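# Load two AA batteries into a remote's battery bay

## Task

Fit both AA batteries into the open battery compartment of the remote control. Each must face the correct polarity and be pressed fully home against its spring. The remote itself may be repositioned.

## Robot and tools

Robot: two arms, left_arm and right_arm, each with a two-finger parallel gripper and a wrist camera. Fixed cameras: cam_high and cam_low on a beam behind the arms; wrist views are cam_left_wrist and cam_right_wrist. All images are 672x504.

Frames. The scene frame has its origin at table-top height, midway between the nominal arm bases, a little behind the near table edge. +z is up, +x points out over the table, and left_arm sits on the +y side (image left/right do not follow the arm names). Calibrated bases: left_arm at (-0.006, +0.345, +0.014) m, right_arm at (+0.002, -0.305, +0.012) m. Reported hand positions (metres) and quaternions (wxyz) are in the scene frame and can be off by a few centimetres, more at long reach. Each gripper's fingers point along its own +z and open and close along its own y. end_effector_position is the point between the finger pads, just behind the tips.

A row is 14 numbers, each in [-1, 1], always for both arms: dx, dy, dz, rx, ry, rz, opening for left_arm, then the same seven for right_arm. The six pose numbers are an offset, not a pose, measured from that arm's Hand target as it stood when the action or move began, along that Hand target's own axes. Scale: 1.0 equals 0.6 m for dx, dy, dz and 180 degrees for the rotation; rx, ry, rz form one rotation vector. Sending the same offset again moves further. Six zeros re-request the current Hand target. Opening is absolute: +1 fully open (about 87 mm between pads), +0.5 about 69 mm, 0 about 43 mm, -0.5 about 18 mm, -1 closed. A 0 there is a real command, so to leave a gripper alone resend its present opening.

Tools:
- execute_actions(actions, cameras): actions is a list of up to 15 actions; each action is a list of up to 15 rows at 1/30 s per row, and a short table repeats its last row to fill 15 steps. Every row counts from the action's start pose, not from the previous row. An empty actions list returns images and full state. cameras picks images by name, ["all"] or [].
- move(target, speed, blend, opening_speed, blocking, cameras): target is one 14-number row or a list of up to 15 rows, all offsets from the same starting Hand targets. Paths are straight lines, all finish together, last at least 0.5 s and at most 10 s. speed is in m/s, 0.002 to 2.9, default 0.25 (rotation capped at twice that in rad/s); one value or one per target. blend (m) rounds corners in a list; 0 stops at each point. opening_speed (per second on the -1..+1 scale, at least 0.2) ramps the fingers. blocking=false returns early while the move continues. Moves do not avoid obstacles or the other arm.
- wait(seconds, cameras): 0 to 10 s, arms hold their commands; a running move carries on.
- stop(cameras): brakes a running move.
- zoom_image(camera, region): region [x0, y0, x1, y1] in pixels of the newest image, at most 504 by 504.
- read_manual(section): licence texts only.
- finished_scene(scene): ends the current scene, given its number; irreversible, so call it only once the batteries stay seated without the robot.

Results. Each call reports per-arm state: end_effector_position, end_effector_quat_wxyz, Hand target (the last commanded pose after clipping, from which the next offsets count), Joint positions, joint torques, joint velocities, grip_measured (on the same -1..+1 scale as the opening command) and Tool commands. Action calls also list positions at some steps. A move adds a move: line, e.g. done (within 10 mm and 2 degrees), off_target, moving, held or fault, plus limits such as paced (pose clipped) or held (steps withheld). done does not mean nothing is touched.

Behaviour to expect. Grippers often sag short of or below the target, and tilt, especially at long reach; check position and orientation after each move and correct with a further offset. Commanded rotation is clipped to 40 degrees from the measured orientation per step. Very small moves may not happen or may go sideways. Avoid paths near an arm's own base; go around it. An arm stopped by contact keeps pushing until commanded back past its gripper.

Gripping: note grip_measured when the fingers first touch a part, then command about 0.04 below that for a firm hold, less below for a gentle one. Readings may be off by about 1 mm. AA batteries are roughly 14 mm across.

Avoid: dropping a battery or releasing it while it moves, knocking anything off the table (that fails the task), fast contacts, pressing hard on the table, remote or fixtures (the bar, plate and rail behind the table, up to about 3 cm tall). Never let the arms, grippers or wrist cameras collide, and never close one gripper on the other's fingers. Do not strain the camera cables. Holding loads, staying stretched out or pushing at unreachable poses heats motors; a MOTOR HOT line warns at 75 °C, and at 90 °C the arm folds and is lost for the scene. Loose objects may get nudged now and then, so re-check positions before grasping.

Each tool is called after "Emit:" as name([rows], argument=value, ...), one row to a line, values as JSON.

## Session

Emit:
execute_actions(actions=[])

Scene clock: 0.00 s.
left_arm: end_effector_position=(+0.3378, +0.2132, +0.0658) grip_measured=+0.969 end_effector_quat_wxyz=(+0.380, +0.365, +0.846, -0.086) | right_arm: end_effector_position=(+0.3260, -0.2031, +0.1045) grip_measured=+1.000 end_effector_quat_wxyz=(+0.566, -0.289, +0.726, +0.263)
Joint positions: left_arm=[-0.384 1.516 0.762 -0.061 0.187 0.425 0.984] | right_arm=[-0.114 1.347 0.341 0.703 -0.914 -0.165 1]
Joint velocities: within noise
Joint torques (N m): no reading
Heat: left arm: 43 °C; right arm: 44 °C.
Hand target: left_arm +0.3404, +0.2108, +0.0711; +0.387, +0.366, +0.842, -0.087 | right_arm +0.3295, -0.2039, +0.1110; +0.574, -0.292, +0.720, +0.258
Tool commands: left_gripper/opening=+1.0 right_gripper/opening=+1.0

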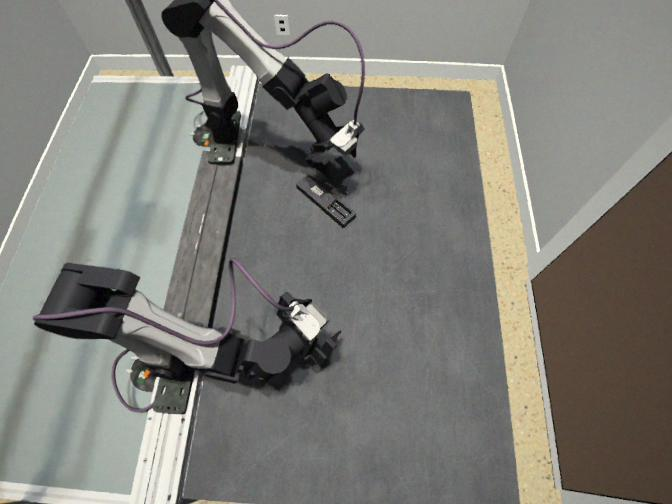

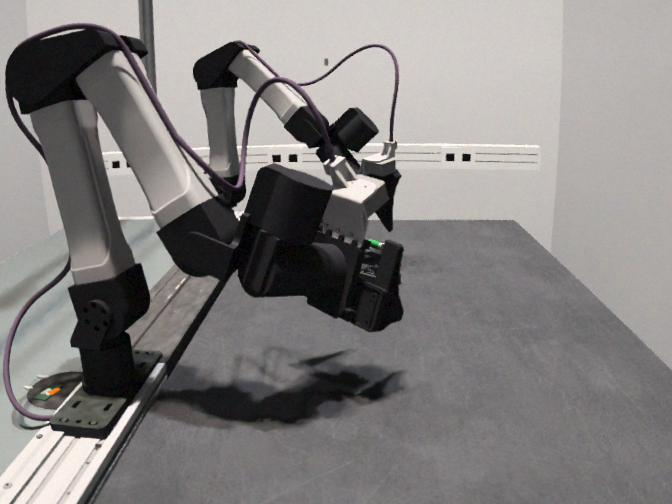

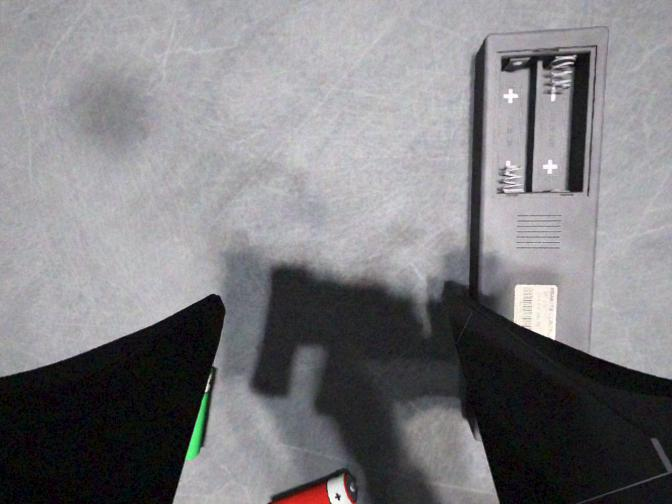

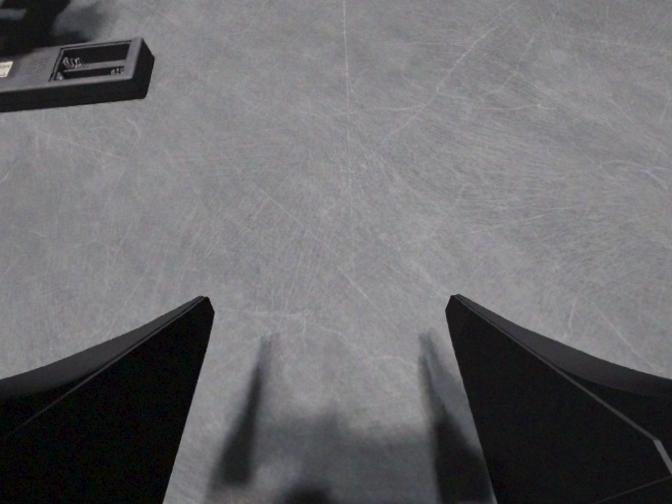

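Emit:
move(target=[-0.037,0.026,-0.199,0,0,0,1,0,0,0,0,0,0,1], cameras=["all"])

Emit:
zoom_image(camera="cam_high", region=[250, 100, 418, 226])

Scene clock: 3.07 s.
left_arm: end_effector_position=(+0.2869, +0.2623, +0.1622) grip_measured=+0.969 end_effector_quat_wxyz=(+0.381, +0.361, +0.847, -0.084) | right_arm: end_effector_position=(+0.3260, -0.2031, +0.1045) grip_measured=+1.000 end_effector_quat_wxyz=(+0.566, -0.289, +0.726, +0.263)
Joint positions: left_arm=[-0.265 1.152 0.903 -0.582 0.262 0.509 0.984] | right_arm=[-0.114 1.347 0.341 0.703 -0.914 -0.165 1]
Joint torques (N m): left_arm=[0.47 -3.03 12.56 1.61 0.16 0.19] | right_arm=[-0.06 -4.53 5.7 2.08 -0.11 -0.11]
Heat: left arm: 43 °C; right arm: 45 °C.
Hand target: left_arm +0.2904, +0.2610, +0.1709; +0.387, +0.366, +0.842, -0.087 | right_arm +0.3295, -0.2039, +0.1110; +0.574, -0.292, +0.720, +0.258
Off the commanded pose: left_arm 0.009 m, 1 deg | right_arm 0.007 m, 1 deg.
move: done

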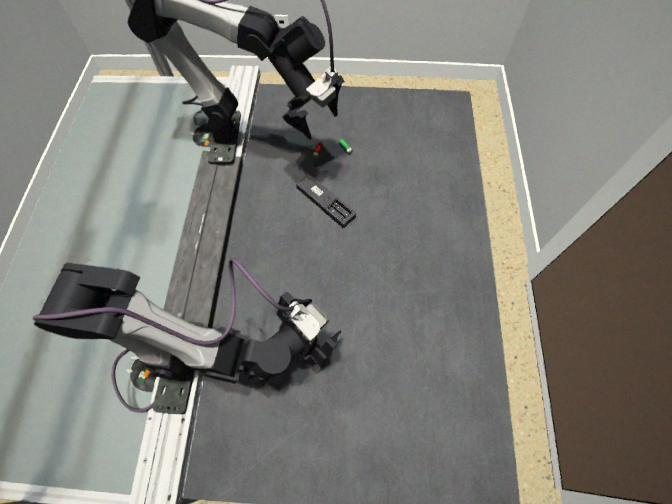

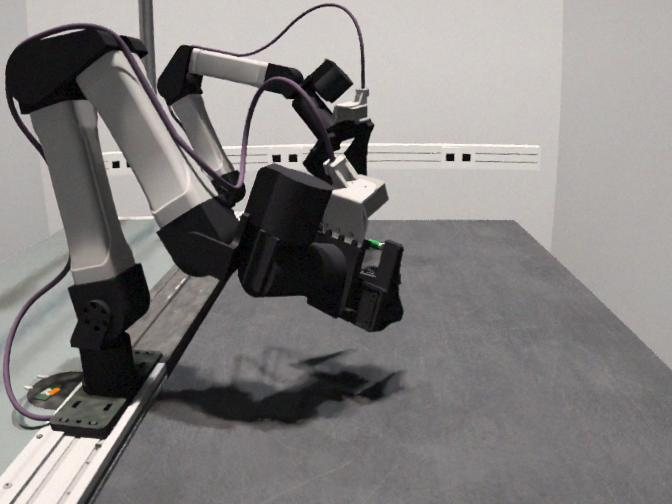

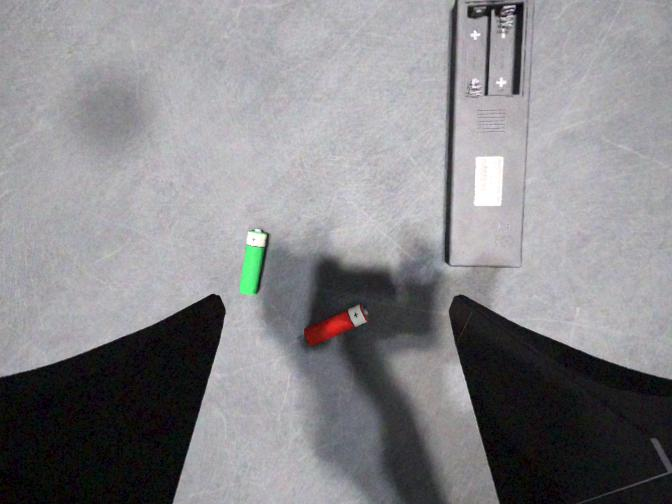

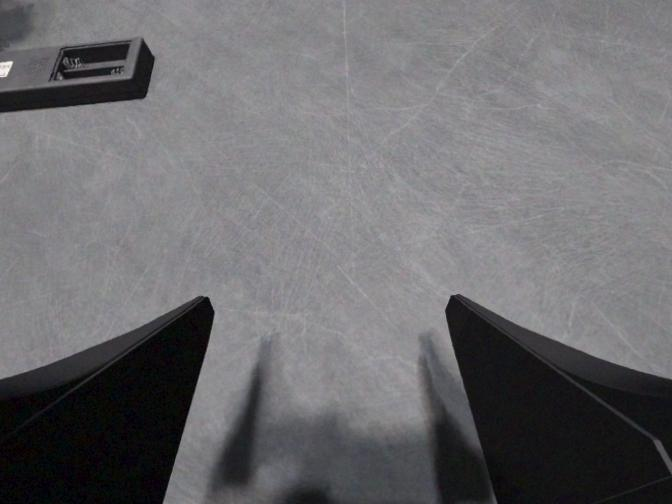

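Scaled by 3.000 from the camera's 672x504 image, which has a finer 960x720 frame.

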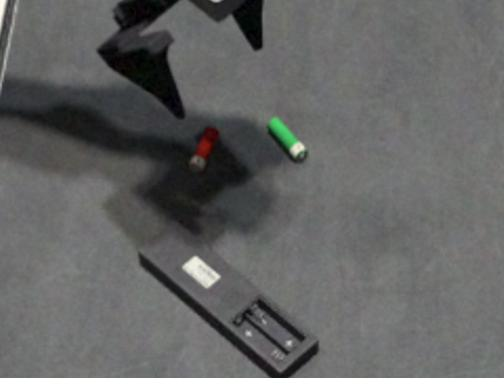

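Emit:
zoom_image(camera="cam_left_wrist", region=[420, 0, 588, 126])

Scaled by 3.000 from the camera's 672x504 image, which has a finer 960x720 frame.

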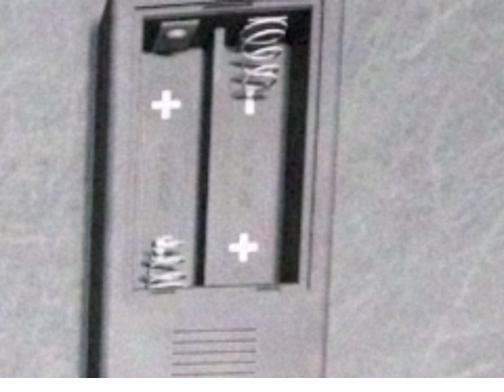

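Emit:
move(target=[0.077,0.132,0.070,0.053,0.254,0.011,0.2,0,0,0,0,0,0,1], cameras=["all"])

Scene clock: 7.73 s.
left_arm: end_effector_position=(+0.3447, +0.3235, +0.1149) grip_measured=+0.200 end_effector_quat_wxyz=(-0.002, +0.411, +0.912, -0.005) | right_arm: end_effector_position=(+0.3260, -0.2031, +0.1045) grip_measured=+1.000 end_effector_quat_wxyz=(+0.566, -0.289, +0.726, +0.263)
Joint positions: left_arm=[-0.22 2.02 1.764 -1.33 -0.032 0.682 0.6] | right_arm=[-0.114 1.347 0.341 0.703 -0.914 -0.165 1]
Joint torques (N m): left_arm=[0.16 -10.26 11.36 0.15 -0.18 0.2] | right_arm=[-0.08 -4.53 5.72 2.08 -0.11 -0.11]
Heat: left arm: 44 °C; right arm: 45 °C.
Hand target: left_arm +0.3494, +0.3251, +0.1200; +0.001, +0.415, +0.910, +0.001 | right_arm +0.3295, -0.2039, +0.1110; +0.574, -0.292, +0.720, +0.258
Off the commanded pose: left_arm 0.007 m, 1 deg | right_arm 0.007 m, 1 deg.
move: done

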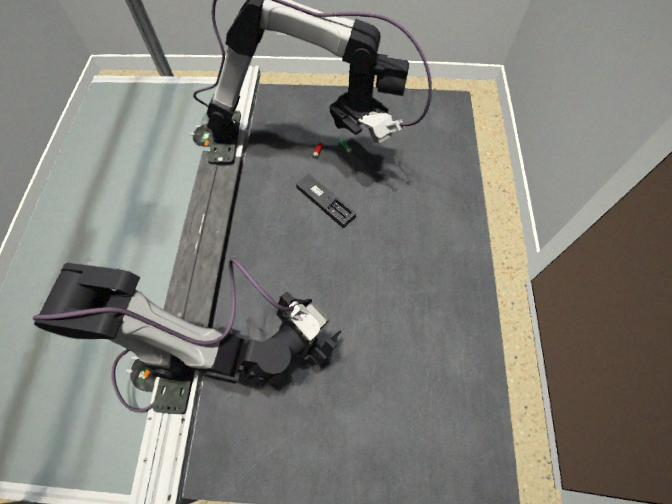

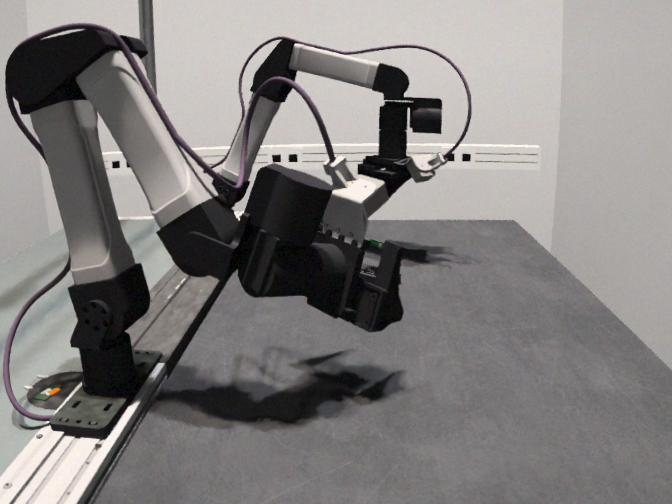

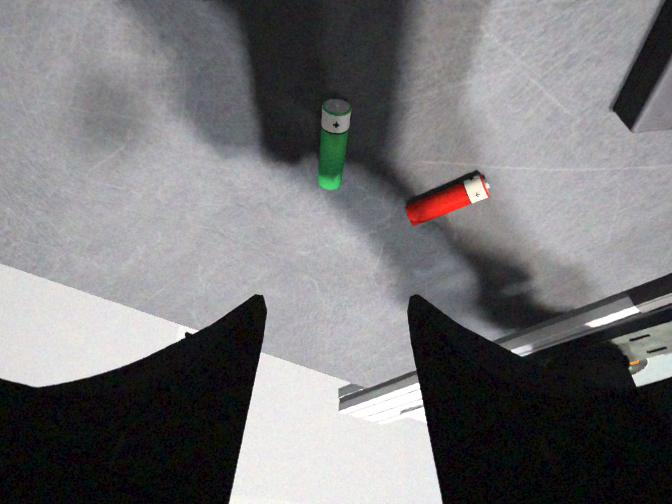

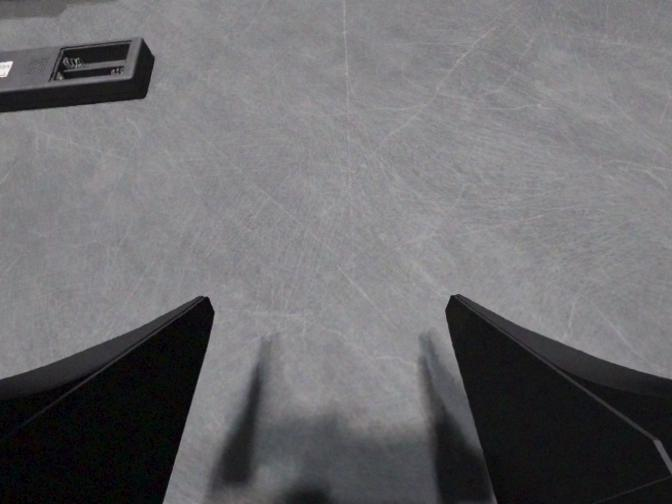

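Emit:
move([
  [0.005,0.005,0.13,0,0,0.022,0,0,0,0,0,0,0,1],
  [0.005,0.005,0.17,0,0,0.022,0,0,0,0,0,0,0,1],
], speed=[0.2,0.08], cameras=["cam_left_wrist"])

Scene clock: 10.53 s.
left_arm: end_effector_position=(+0.3495, +0.3279, +0.0234) grip_measured=+0.000 end_effector_quat_wxyz=(+0.002, +0.442, +0.897, -0.003) | right_arm: end_effector_position=(+0.3260, -0.2031, +0.1045) grip_measured=+1.000 end_effector_quat_wxyz=(+0.566, -0.289, +0.726, +0.263)
Joint positions: left_arm=[-0.203 2.084 1.49 -0.984 -0.034 0.767 0.5] | right_arm=[-0.114 1.347 0.341 0.703 -0.914 -0.165 1]
Joint torques (N m): left_arm=[0.17 -10.69 6.45 0.59 -0.16 0.2] | right_arm=[-0.06 -4.55 5.7 2.08 -0.11 -0.11]
Heat: left arm: 45 °C; right arm: 46 °C.
Hand target: left_arm +0.3499, +0.3295, +0.0181; +0.001, +0.446, +0.895, +0.001 | right_arm +0.3295, -0.2039, +0.1110; +0.574, -0.292, +0.720, +0.258
Off the commanded pose: left_arm 0.006 m, 1 deg | right_arm 0.007 m, 1 deg.
move: done
Images, in order (width x height): cam_left_wrist 672x504.

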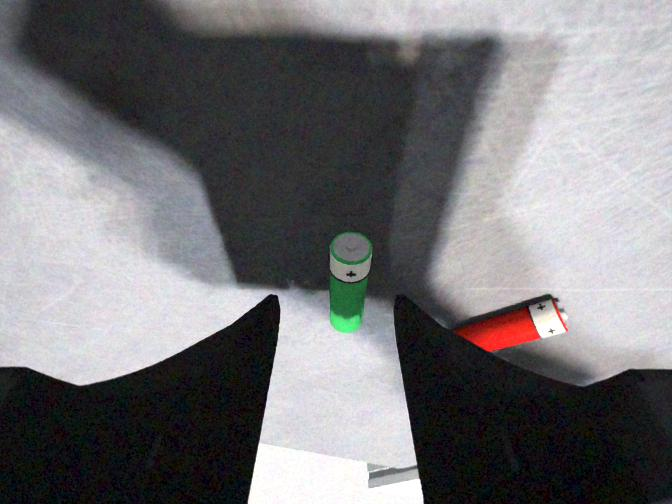

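Emit:
move(target=[0,-0.007,0.013,0,0,0.006,0,0,0,0,0,0,0,1], speed=0.05, cameras=["cam_left_wrist"])

Scene clock: 12.77 s.
left_arm: end_effector_position=(+0.3472, +0.3282, +0.0156) grip_measured=+0.000 end_effector_quat_wxyz=(+0.002, +0.446, +0.895, -0.002) | right_arm: end_effector_position=(+0.3260, -0.2031, +0.1045) grip_measured=+1.000 end_effector_quat_wxyz=(+0.566, -0.289, +0.726, +0.263)
Joint positions: left_arm=[-0.203 2.084 1.457 -0.95 -0.034 0.778 0.5] | right_arm=[-0.114 1.347 0.341 0.703 -0.914 -0.165 1]
Joint torques (N m): left_arm=[-0.49 -10.7 6.09 0.54 -0.16 0.2] | right_arm=[-0.06 -4.53 5.7 2.08 -0.11 -0.11]
Heat: left arm: 45 °C; right arm: 46 °C.
Hand target: left_arm +0.3465, +0.3270, +0.0102; +0.001, +0.455, +0.891, +0.001 | right_arm +0.3295, -0.2039, +0.1110; +0.574, -0.292, +0.720, +0.258
Off the commanded pose: left_arm 0.006 m, 1 deg | right_arm 0.007 m, 1 deg.
move: done
Images, in order (width x height): cam_left_wrist 672x504.

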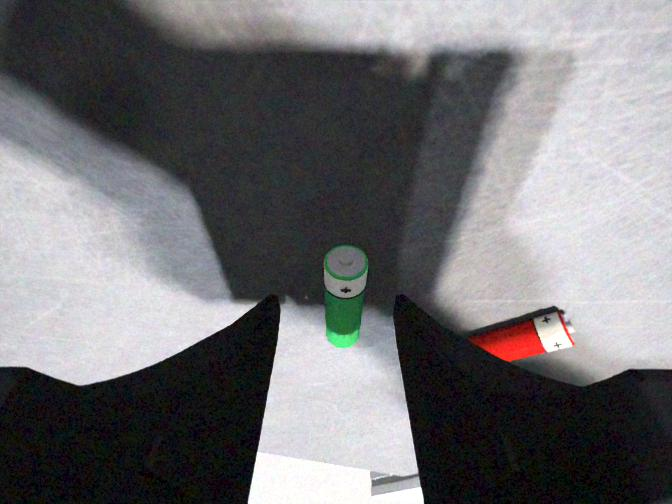

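Emit:
move([
  [0,-0.003,0.008,0,0,0.0,0,0,0,0,0,0,0,1],
  [0,-0.003,0.008,0,0,0,-0.63,0,0,0,0,0,0,1],
], speed=0.05, opening_speed=0.6, cameras=["cam_left_wrist"])

Scene clock: 15.13 s.
left_arm: end_effector_position=(+0.3465, +0.3282, +0.0117) grip_measured=-0.616 end_effector_quat_wxyz=(+0.004, +0.446, +0.895, -0.002) | right_arm: end_effector_position=(+0.3260, -0.2031, +0.1045) grip_measured=+1.000 end_effector_quat_wxyz=(+0.566, -0.289, +0.726, +0.263)
Joint positions: left_arm=[-0.203 2.084 1.441 -0.93 -0.034 0.778 0.192] | right_arm=[-0.114 1.347 0.341 0.703 -0.914 -0.165 1]
Joint torques (N m): left_arm=[-0.73 -10.4 6.04 0.57 -0.16 0.18] | right_arm=[-0.08 -4.53 5.7 2.08 -0.11 -0.11]
Heat: left arm: 46 °C; right arm: 46 °C.
Hand target: left_arm +0.3451, +0.3259, +0.0054; +0.001, +0.455, +0.891, +0.001 | right_arm +0.3295, -0.2039, +0.1110; +0.574, -0.292, +0.720, +0.258
Off the commanded pose: left_arm 0.007 m, 1 deg | right_arm 0.007 m, 1 deg.
move: done
Images, in order (width x height): cam_left_wrist 672x504.

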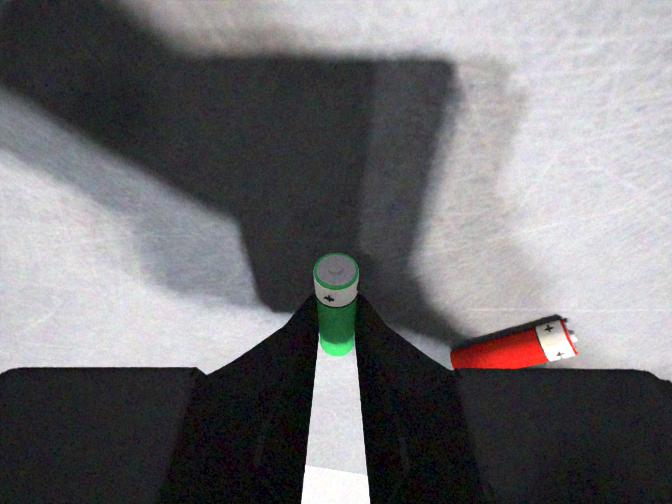

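Emit:
move([
  [0,0,-0.19,0,0,0,-0.67,0,0,0,0,0,0,1],
  [-0.308,-0.239,-0.19,0,0,-0.061,-0.67,0,0,0,0,0,0,1],
], speed=[0.15,0.25], blend=0.03, cameras=["all"])

Scene clock: 18.10 s.
left_arm: end_effector_position=(+0.3358, +0.0952, +0.1157) grip_measured=-0.616 end_effector_quat_wxyz=(+0.014, +0.371, +0.929, -0.001) | right_arm: end_effector_position=(+0.3260, -0.2031, +0.1045) grip_measured=+1.000 end_effector_quat_wxyz=(+0.566, -0.289, +0.726, +0.263)
Joint positions: left_arm=[-0.719 2.441 2.426 -1.556 -0.037 0.098 0.192] | right_arm=[-0.114 1.347 0.341 0.703 -0.914 -0.165 1]
Joint torques (N m): left_arm=[-0.06 -13.34 11.21 0.21 -0.1 -0.07] | right_arm=[-0.08 -4.55 5.71 2.08 -0.11 -0.11]
Heat: left arm: 47 °C; right arm: 46 °C.
Hand target: left_arm +0.3370, +0.0920, +0.1193; +0.001, +0.367, +0.930, +0.001 | right_arm +0.3295, -0.2039, +0.1110; +0.574, -0.292, +0.720, +0.258
Off the commanded pose: left_arm 0.005 m, 2 deg | right_arm 0.007 m, 1 deg.
joint sent to its limit (left arm) — joint 4 (wrist pitch), lower limit. The joint targets still meet the commanded pose.
move: done

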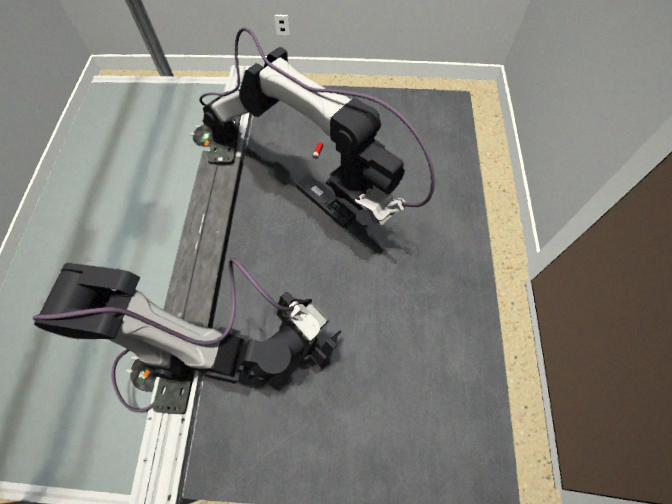

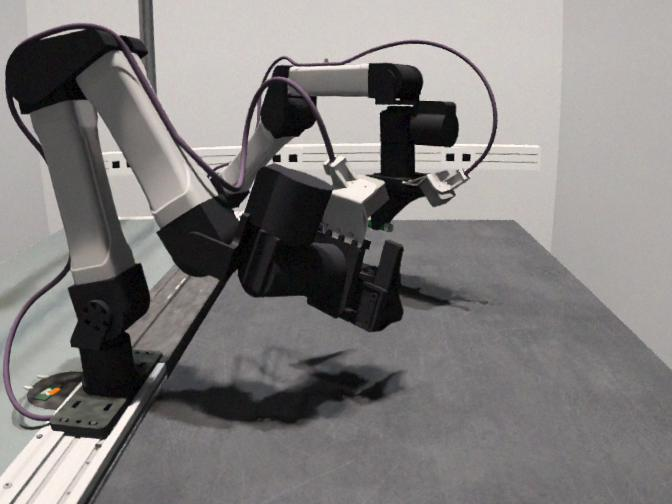

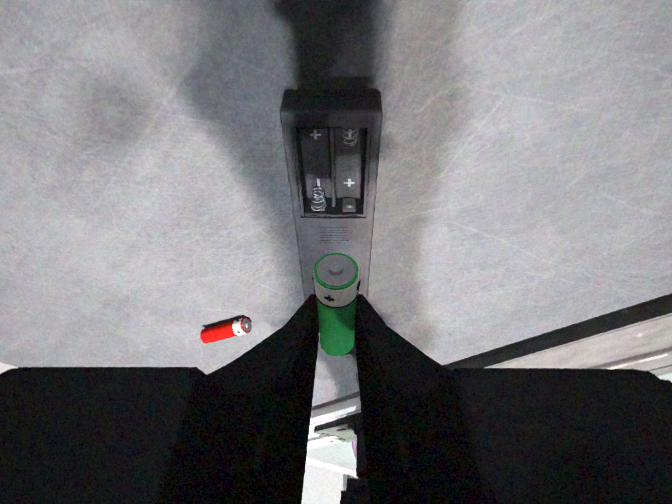

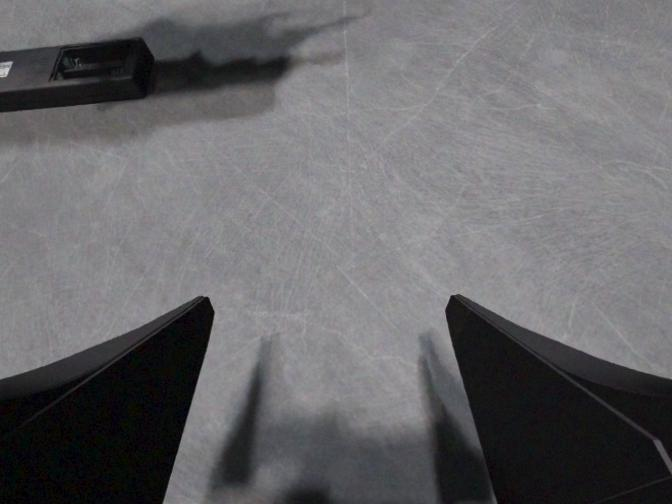

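Emit:
zoom_image(camera="cam_left_wrist", region=[252, 80, 420, 206])

Emit:
zoom_image(camera="cam_left_wrist", region=[252, 170, 420, 380])

Scaled by 3.000 from the camera's 672x504 image, which has a finer 960x720 frame.

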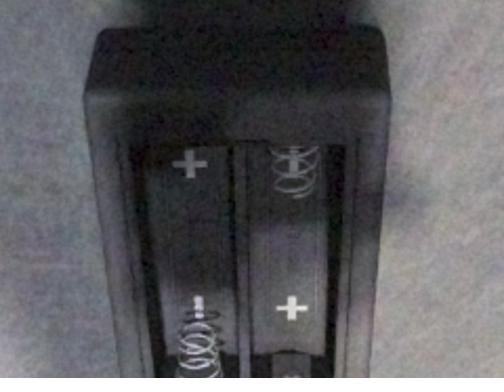

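Scaled by 2.400 from the camera's 672x504 image, which has a finer 960x720 frame.

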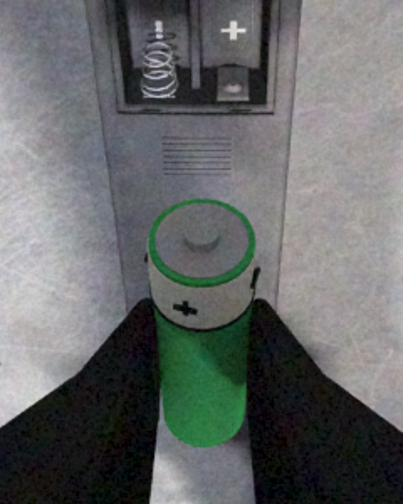

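Emit:
move(target=[-0.003,0.019,0.1,0,-0.139,0,-0.67,0,0,0,0,0,0,1], speed=0.15, cameras=["cam_left_wrist","cam_high"])

Emit:
zoom_image(camera="cam_left_wrist", region=[252, 150, 420, 360])

Scene clock: 22.93 s.
left_arm: end_effector_position=(+0.3444, +0.1020, +0.0506) grip_measured=-0.616 end_effector_quat_wxyz=(+0.185, +0.355, +0.914, -0.069) | right_arm: end_effector_position=(+0.3260, -0.2031, +0.1045) grip_measured=+1.000 end_effector_quat_wxyz=(+0.566, -0.289, +0.726, +0.263)
Joint positions: left_arm=[-0.672 2.025 1.474 -0.651 0.014 0.129 0.192] | right_arm=[-0.114 1.347 0.341 0.703 -0.914 -0.165 1]
Joint torques (N m): left_arm=[0.23 -14.6 6.94 1.44 0.04 0.19] | right_arm=[-0.06 -4.55 5.7 2.08 -0.11 -0.11]
Heat: left arm: 49 °C; right arm: 47 °C.
Hand target: left_arm +0.3462, +0.0992, +0.0592; +0.202, +0.359, +0.908, -0.079 | right_arm +0.3295, -0.2039, +0.1110; +0.574, -0.292, +0.720, +0.258
Off the commanded pose: left_arm 0.009 m, 2 deg | right_arm 0.007 m, 1 deg.
move: done
Images, in order (width x height): cam_high 672x504, cam_left_wrist 672x504.

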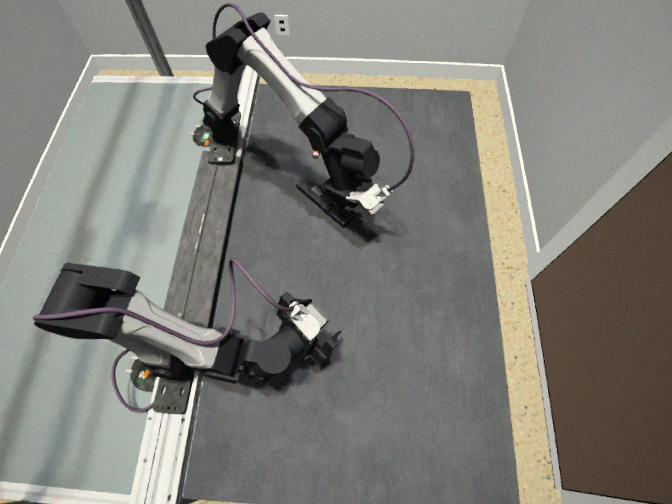

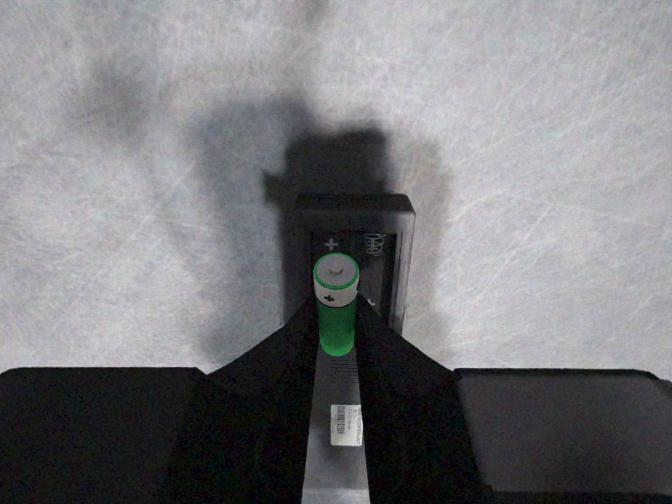

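Scaled by 2.400 from the camera's 672x504 image, which has a finer 960x720 frame.

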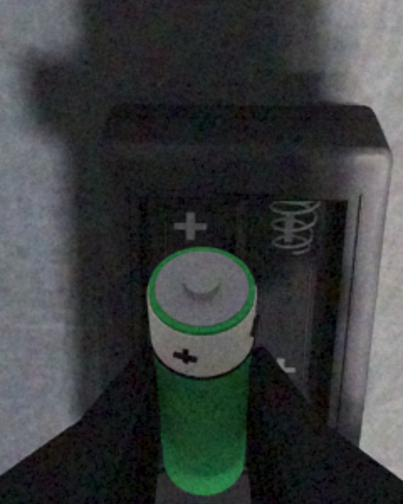

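Emit:
move(target=[0.0141,0.005,0.0302,0,0,0.011,-0.67,0,0,0,0,0,0,1], speed=0.08, cameras=["cam_left_wrist"])

Emit:
zoom_image(camera="cam_left_wrist", region=[252, 170, 420, 380])

Scene clock: 25.00 s.
left_arm: end_effector_position=(+0.3476, +0.1033, +0.0399) grip_measured=-0.616 end_effector_quat_wxyz=(+0.197, +0.370, +0.905, -0.068) | right_arm: end_effector_position=(+0.3260, -0.2031, +0.1045) grip_measured=+1.000 end_effector_quat_wxyz=(+0.566, -0.289, +0.726, +0.263)
Joint positions: left_arm=[-0.667 2.025 1.424 -0.579 0.016 0.169 0.192] | right_arm=[-0.114 1.347 0.341 0.703 -0.914 -0.165 1]
Joint torques (N m): left_arm=[0.24 -12.15 7.01 1.54 0.03 0.2] | right_arm=[-0.08 -4.55 5.7 2.08 -0.11 -0.11]
Heat: left arm: 50 °C; right arm: 47 °C.
Hand target: left_arm +0.3483, +0.1013, +0.0393; +0.204, +0.375, +0.901, -0.075 | right_arm +0.3295, -0.2039, +0.1110; +0.574, -0.292, +0.720, +0.258
Off the commanded pose: left_arm 0.002 m, 1 deg | right_arm 0.007 m, 1 deg.
move: done
Images, in order (width x height): cam_left_wrist 672x504.

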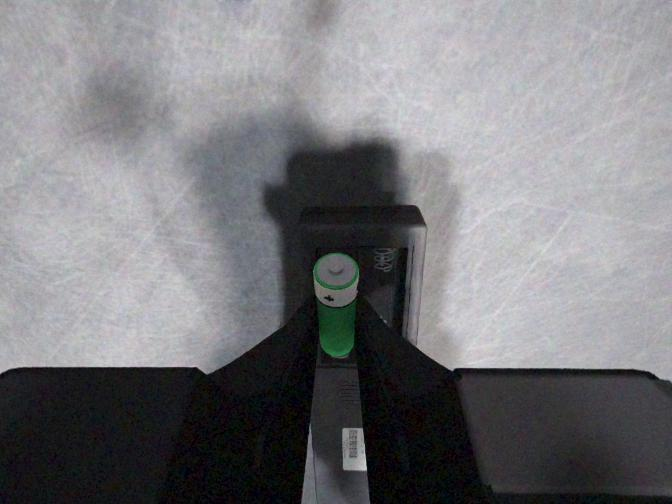

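Scaled by 2.400 from the camera's 672x504 image, which has a finer 960x720 frame.

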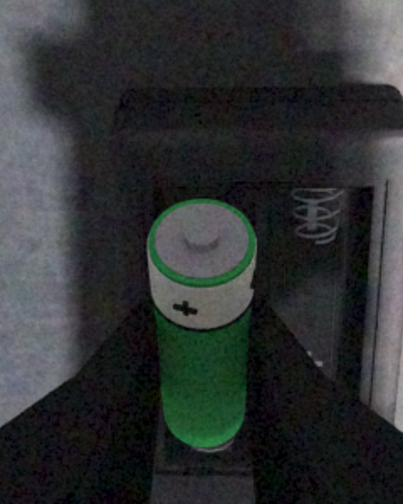

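Emit:
move(target=[0.0092,-0.002,0.0196,0,0,0,-0.67,0,0,0,0,0,0,1], speed=0.05, cameras=["cam_left_wrist"])

Emit:
zoom_image(camera="cam_left_wrist", region=[252, 190, 420, 400])

Scene clock: 26.43 s.
left_arm: end_effector_position=(+0.3488, +0.1022, +0.0348) grip_measured=-0.616 end_effector_quat_wxyz=(+0.204, +0.369, +0.904, -0.070) | right_arm: end_effector_position=(+0.3260, -0.2031, +0.1045) grip_measured=+1.000 end_effector_quat_wxyz=(+0.566, -0.289, +0.726, +0.263)
Joint positions: left_arm=[-0.667 2.025 1.398 -0.537 0.017 0.169 0.192] | right_arm=[-0.114 1.347 0.341 0.703 -0.914 -0.165 1]
Joint torques (N m): left_arm=[0.13 -10.43 6.46 1.61 0.02 0.18] | right_arm=[-0.06 -4.53 5.7 2.08 -0.11 -0.11]
Heat: left arm: 51 °C; right arm: 47 °C.
Hand target: left_arm +0.3475, +0.1007, +0.0262; +0.203, +0.375, +0.901, -0.075 | right_arm +0.3295, -0.2039, +0.1110; +0.574, -0.292, +0.720, +0.258
Off the commanded pose: left_arm 0.009 m, 1 deg | right_arm 0.007 m, 1 deg.
move: done
Images, in order (width x height): cam_left_wrist 672x504.

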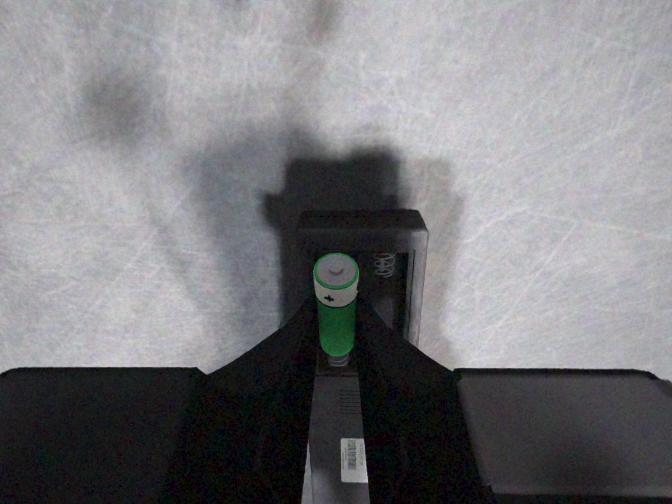

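Scaled by 2.400 from the camera's 672x504 image, which has a finer 960x720 frame.

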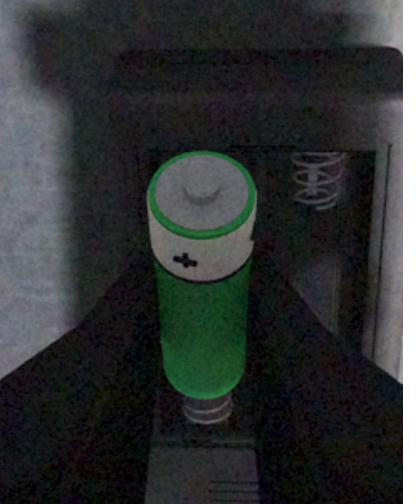

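Emit:
move(target=[0.0132,0,0.005,0,0,0,-0.67,0,0,0,0,0,0,1], speed=0.03, cameras=["cam_left_wrist"])

Emit:
zoom_image(camera="cam_left_wrist", region=[252, 190, 420, 400])

Scene clock: 27.53 s.
left_arm: end_effector_position=(+0.3483, +0.1025, +0.0336) grip_measured=-0.616 end_effector_quat_wxyz=(+0.212, +0.369, +0.902, -0.072) | right_arm: end_effector_position=(+0.3260, -0.2031, +0.1045) grip_measured=+1.000 end_effector_quat_wxyz=(+0.566, -0.289, +0.726, +0.263)
Joint positions: left_arm=[-0.667 2.012 1.368 -0.504 0.017 0.17 0.192] | right_arm=[-0.114 1.347 0.341 0.703 -0.914 -0.165 1]
Joint torques (N m): left_arm=[0.4 -10.07 5.18 1.64 0.04 0.2] | right_arm=[-0.06 -4.55 5.7 2.08 -0.11 -0.11]
Heat: left arm: 51 °C; right arm: 47 °C.
Hand target: left_arm +0.3434, +0.1049, +0.0201; +0.203, +0.375, +0.901, -0.075 | right_arm +0.3295, -0.2039, +0.1110; +0.574, -0.292, +0.720, +0.258
Off the commanded pose: left_arm 0.014 m, 1 deg | right_arm 0.007 m, 1 deg.
move: off_target (left_arm)
Images, in order (width x height): cam_left_wrist 672x504.

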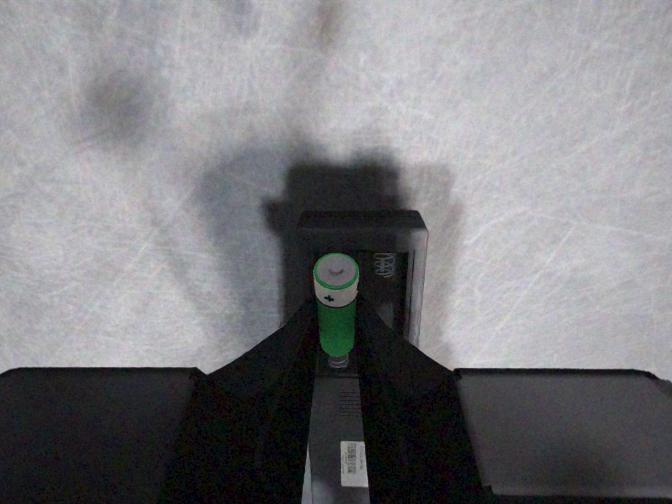

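Scaled by 2.400 from the camera's 672x504 image, which has a finer 960x720 frame.

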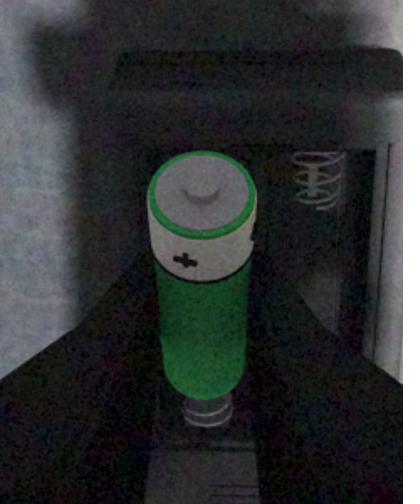

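Emit:
move([
  [-0.007,0,-0.018,0,0,0,-0.67,0,0,0,0,0,0,1],
  [-0.007,0,-0.018,0,0,0,-0.4,0,0,0,0,0,0,1],
], speed=0.03, opening_speed=0.3, cameras=["cam_left_wrist"])

Emit:
zoom_image(camera="cam_left_wrist", region=[252, 190, 420, 400])

Scene clock: 29.83 s.
left_arm: end_effector_position=(+0.3471, +0.1009, +0.0342) grip_measured=-0.400 end_effector_quat_wxyz=(+0.212, +0.370, +0.901, -0.078) | right_arm: end_effector_position=(+0.3260, -0.2031, +0.1045) grip_measured=+1.000 end_effector_quat_wxyz=(+0.566, -0.289, +0.726, +0.263)
Joint positions: left_arm=[-0.667 2.01 1.368 -0.504 0.029 0.17 0.3] | right_arm=[-0.114 1.347 0.341 0.703 -0.914 -0.165 1]
Joint torques (N m): left_arm=[0.36 -11.82 7.32 1.18 -0.07 0.2] | right_arm=[-0.06 -4.55 5.71 2.08 -0.11 -0.11]
Heat: left arm: 51 °C; right arm: 47 °C.
Hand target: left_arm +0.3427, +0.1053, +0.0317; +0.203, +0.375, +0.901, -0.075 | right_arm +0.3295, -0.2039, +0.1110; +0.574, -0.292, +0.720, +0.258
Off the commanded pose: left_arm 0.007 m, 1 deg | right_arm 0.007 m, 1 deg.
move: done
Images, in order (width x height): cam_left_wrist 672x504.

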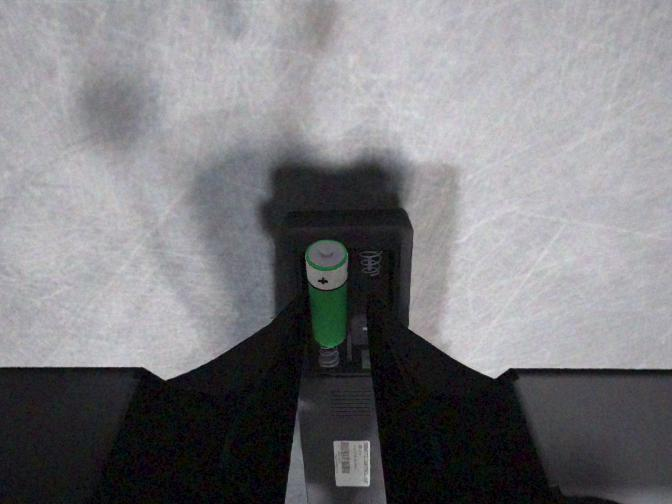

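Scaled by 2.400 from the camera's 672x504 image, which has a finer 960x720 frame.

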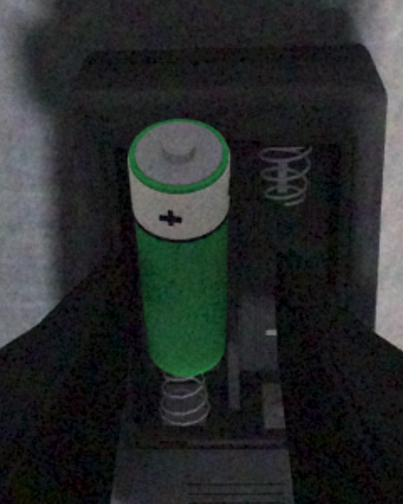

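Emit:
move([
  [-0.0042,0.007,-0.009,0,0,0,-0.4,0,0,0,0,0,0,1],
  [-0.0042,0.007,-0.009,0,0,0,-0.66,0,0,0,0,0,0,1],
], speed=0.03, opening_speed=0.3, cameras=["cam_left_wrist"])

Emit:
zoom_image(camera="cam_left_wrist", region=[252, 190, 420, 400])

Scene clock: 32.13 s.
left_arm: end_effector_position=(+0.3493, +0.1047, +0.0342) grip_measured=-0.642 end_effector_quat_wxyz=(+0.211, +0.371, +0.901, -0.078) | right_arm: end_effector_position=(+0.3260, -0.2031, +0.1045) grip_measured=+1.000 end_effector_quat_wxyz=(+0.566, -0.289, +0.726, +0.263)
Joint positions: left_arm=[-0.655 2.009 1.368 -0.506 0.035 0.182 0.179] | right_arm=[-0.114 1.347 0.341 0.703 -0.914 -0.165 1]
Joint torques (N m): left_arm=[0.18 -12.36 9.06 0.92 -0.1 0.15] | right_arm=[-0.06 -4.55 5.72 2.08 -0.11 -0.11]
Heat: left arm: 51 °C; right arm: 47 °C.
Hand target: left_arm +0.3457, +0.1083, +0.0377; +0.203, +0.375, +0.901, -0.075 | right_arm +0.3295, -0.2039, +0.1110; +0.574, -0.292, +0.720, +0.258
Off the commanded pose: left_arm 0.006 m, 1 deg | right_arm 0.007 m, 1 deg.
move: done
Images, in order (width x height): cam_left_wrist 672x504.

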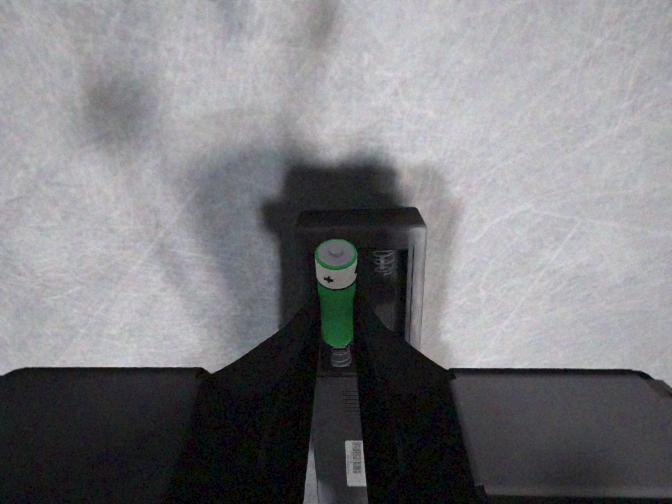

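Scaled by 2.400 from the camera's 672x504 image, which has a finer 960x720 frame.

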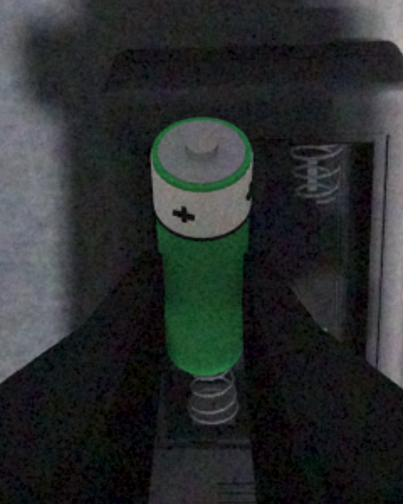

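Emit:
move(target=[0.018,0,-0.005,0,0,0,-0.68,0,0,0,0,0,0,1], speed=0.03, cameras=["cam_left_wrist"])

Emit:
zoom_image(camera="cam_left_wrist", region=[252, 190, 420, 400])

Scene clock: 33.53 s.
left_arm: end_effector_position=(+0.3438, +0.1107, +0.0347) grip_measured=-0.642 end_effector_quat_wxyz=(+0.208, +0.371, +0.902, -0.077) | right_arm: end_effector_position=(+0.3260, -0.2031, +0.1045) grip_measured=+1.000 end_effector_quat_wxyz=(+0.566, -0.289, +0.726, +0.263)
Joint positions: left_arm=[-0.651 1.985 1.338 -0.506 0.035 0.184 0.179] | right_arm=[-0.114 1.347 0.341 0.703 -0.914 -0.165 1]
Joint torques (N m): left_arm=[0.29 -13.22 6.31 1.17 -0.07 0.19] | right_arm=[-0.06 -4.55 5.7 2.08 -0.11 -0.11]
Heat: left arm: 52 °C; right arm: 47 °C.
Hand target: left_arm +0.3378, +0.1161, +0.0358; +0.203, +0.375, +0.901, -0.075 | right_arm +0.3295, -0.2039, +0.1110; +0.574, -0.292, +0.720, +0.258
Off the commanded pose: left_arm 0.008 m, 1 deg | right_arm 0.007 m, 1 deg.
move: done
Images, in order (width x height): cam_left_wrist 672x504.

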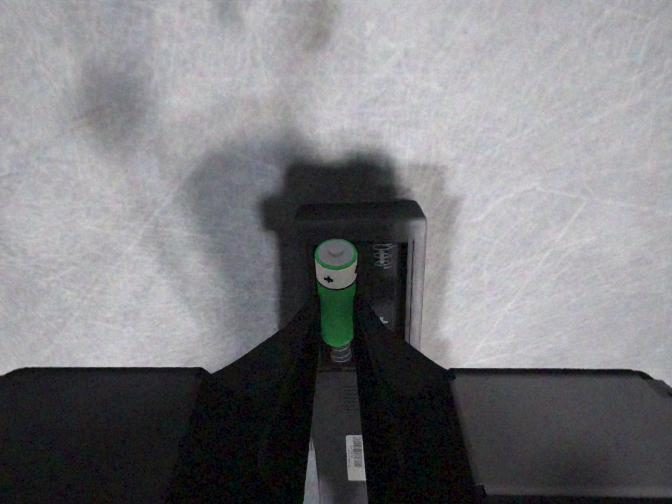

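Scaled by 2.400 from the camera's 672x504 image, which has a finer 960x720 frame.

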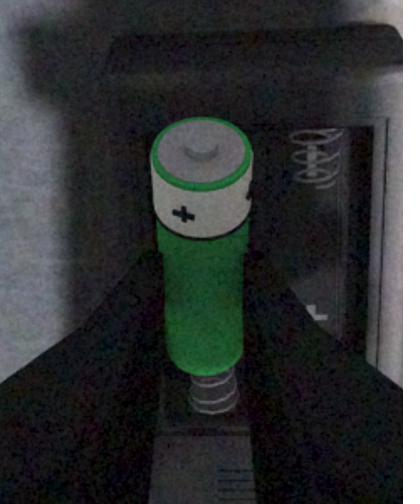

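Emit:
move(target=[0.015,0,-0.003,0,0,0,-0.68,0,0,0,0,0,0,1], speed=0.03, cameras=["cam_left_wrist"])

Emit:
zoom_image(camera="cam_left_wrist", region=[252, 190, 420, 400])

Scene clock: 34.63 s.
left_arm: end_effector_position=(+0.3365, +0.1179, +0.0344) grip_measured=-0.642 end_effector_quat_wxyz=(+0.207, +0.370, +0.903, -0.076) | right_arm: end_effector_position=(+0.3260, -0.2031, +0.1045) grip_measured=+1.000 end_effector_quat_wxyz=(+0.566, -0.289, +0.726, +0.263)
Joint positions: left_arm=[-0.647 1.953 1.292 -0.496 0.035 0.187 0.179] | right_arm=[-0.114 1.347 0.341 0.703 -0.914 -0.165 1]
Joint torques (N m): left_arm=[0.34 -12.42 6.05 1.27 -0.05 0.2] | right_arm=[-0.06 -4.55 5.7 2.08 -0.11 -0.11]
Heat: left arm: 52 °C; right arm: 47 °C.
Hand target: left_arm +0.3316, +0.1224, +0.0337; +0.203, +0.375, +0.901, -0.075 | right_arm +0.3295, -0.2039, +0.1110; +0.574, -0.292, +0.720, +0.258
Off the commanded pose: left_arm 0.007 m, 1 deg | right_arm 0.007 m, 1 deg.
move: done
Images, in order (width x height): cam_left_wrist 672x504.

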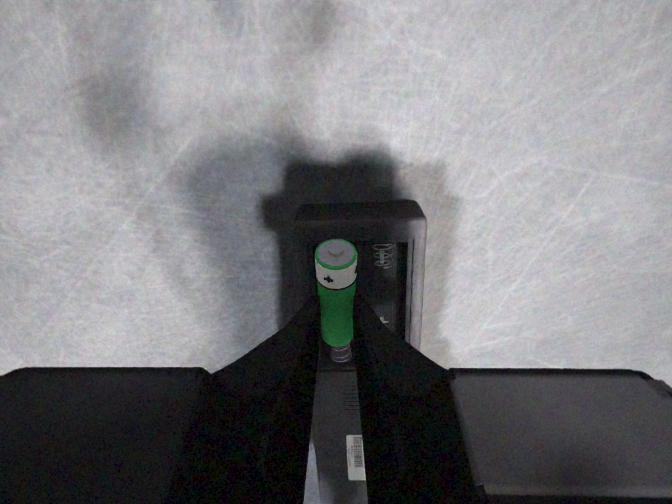

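Scaled by 2.400 from the camera's 672x504 image, which has a finer 960x720 frame.

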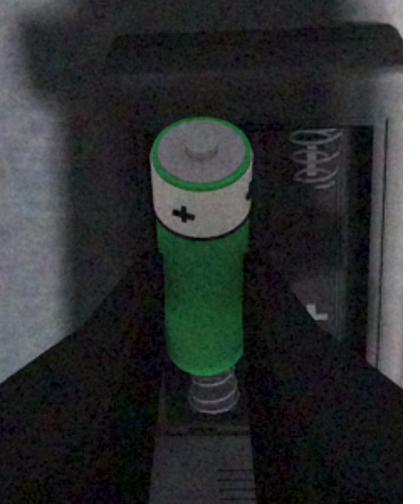

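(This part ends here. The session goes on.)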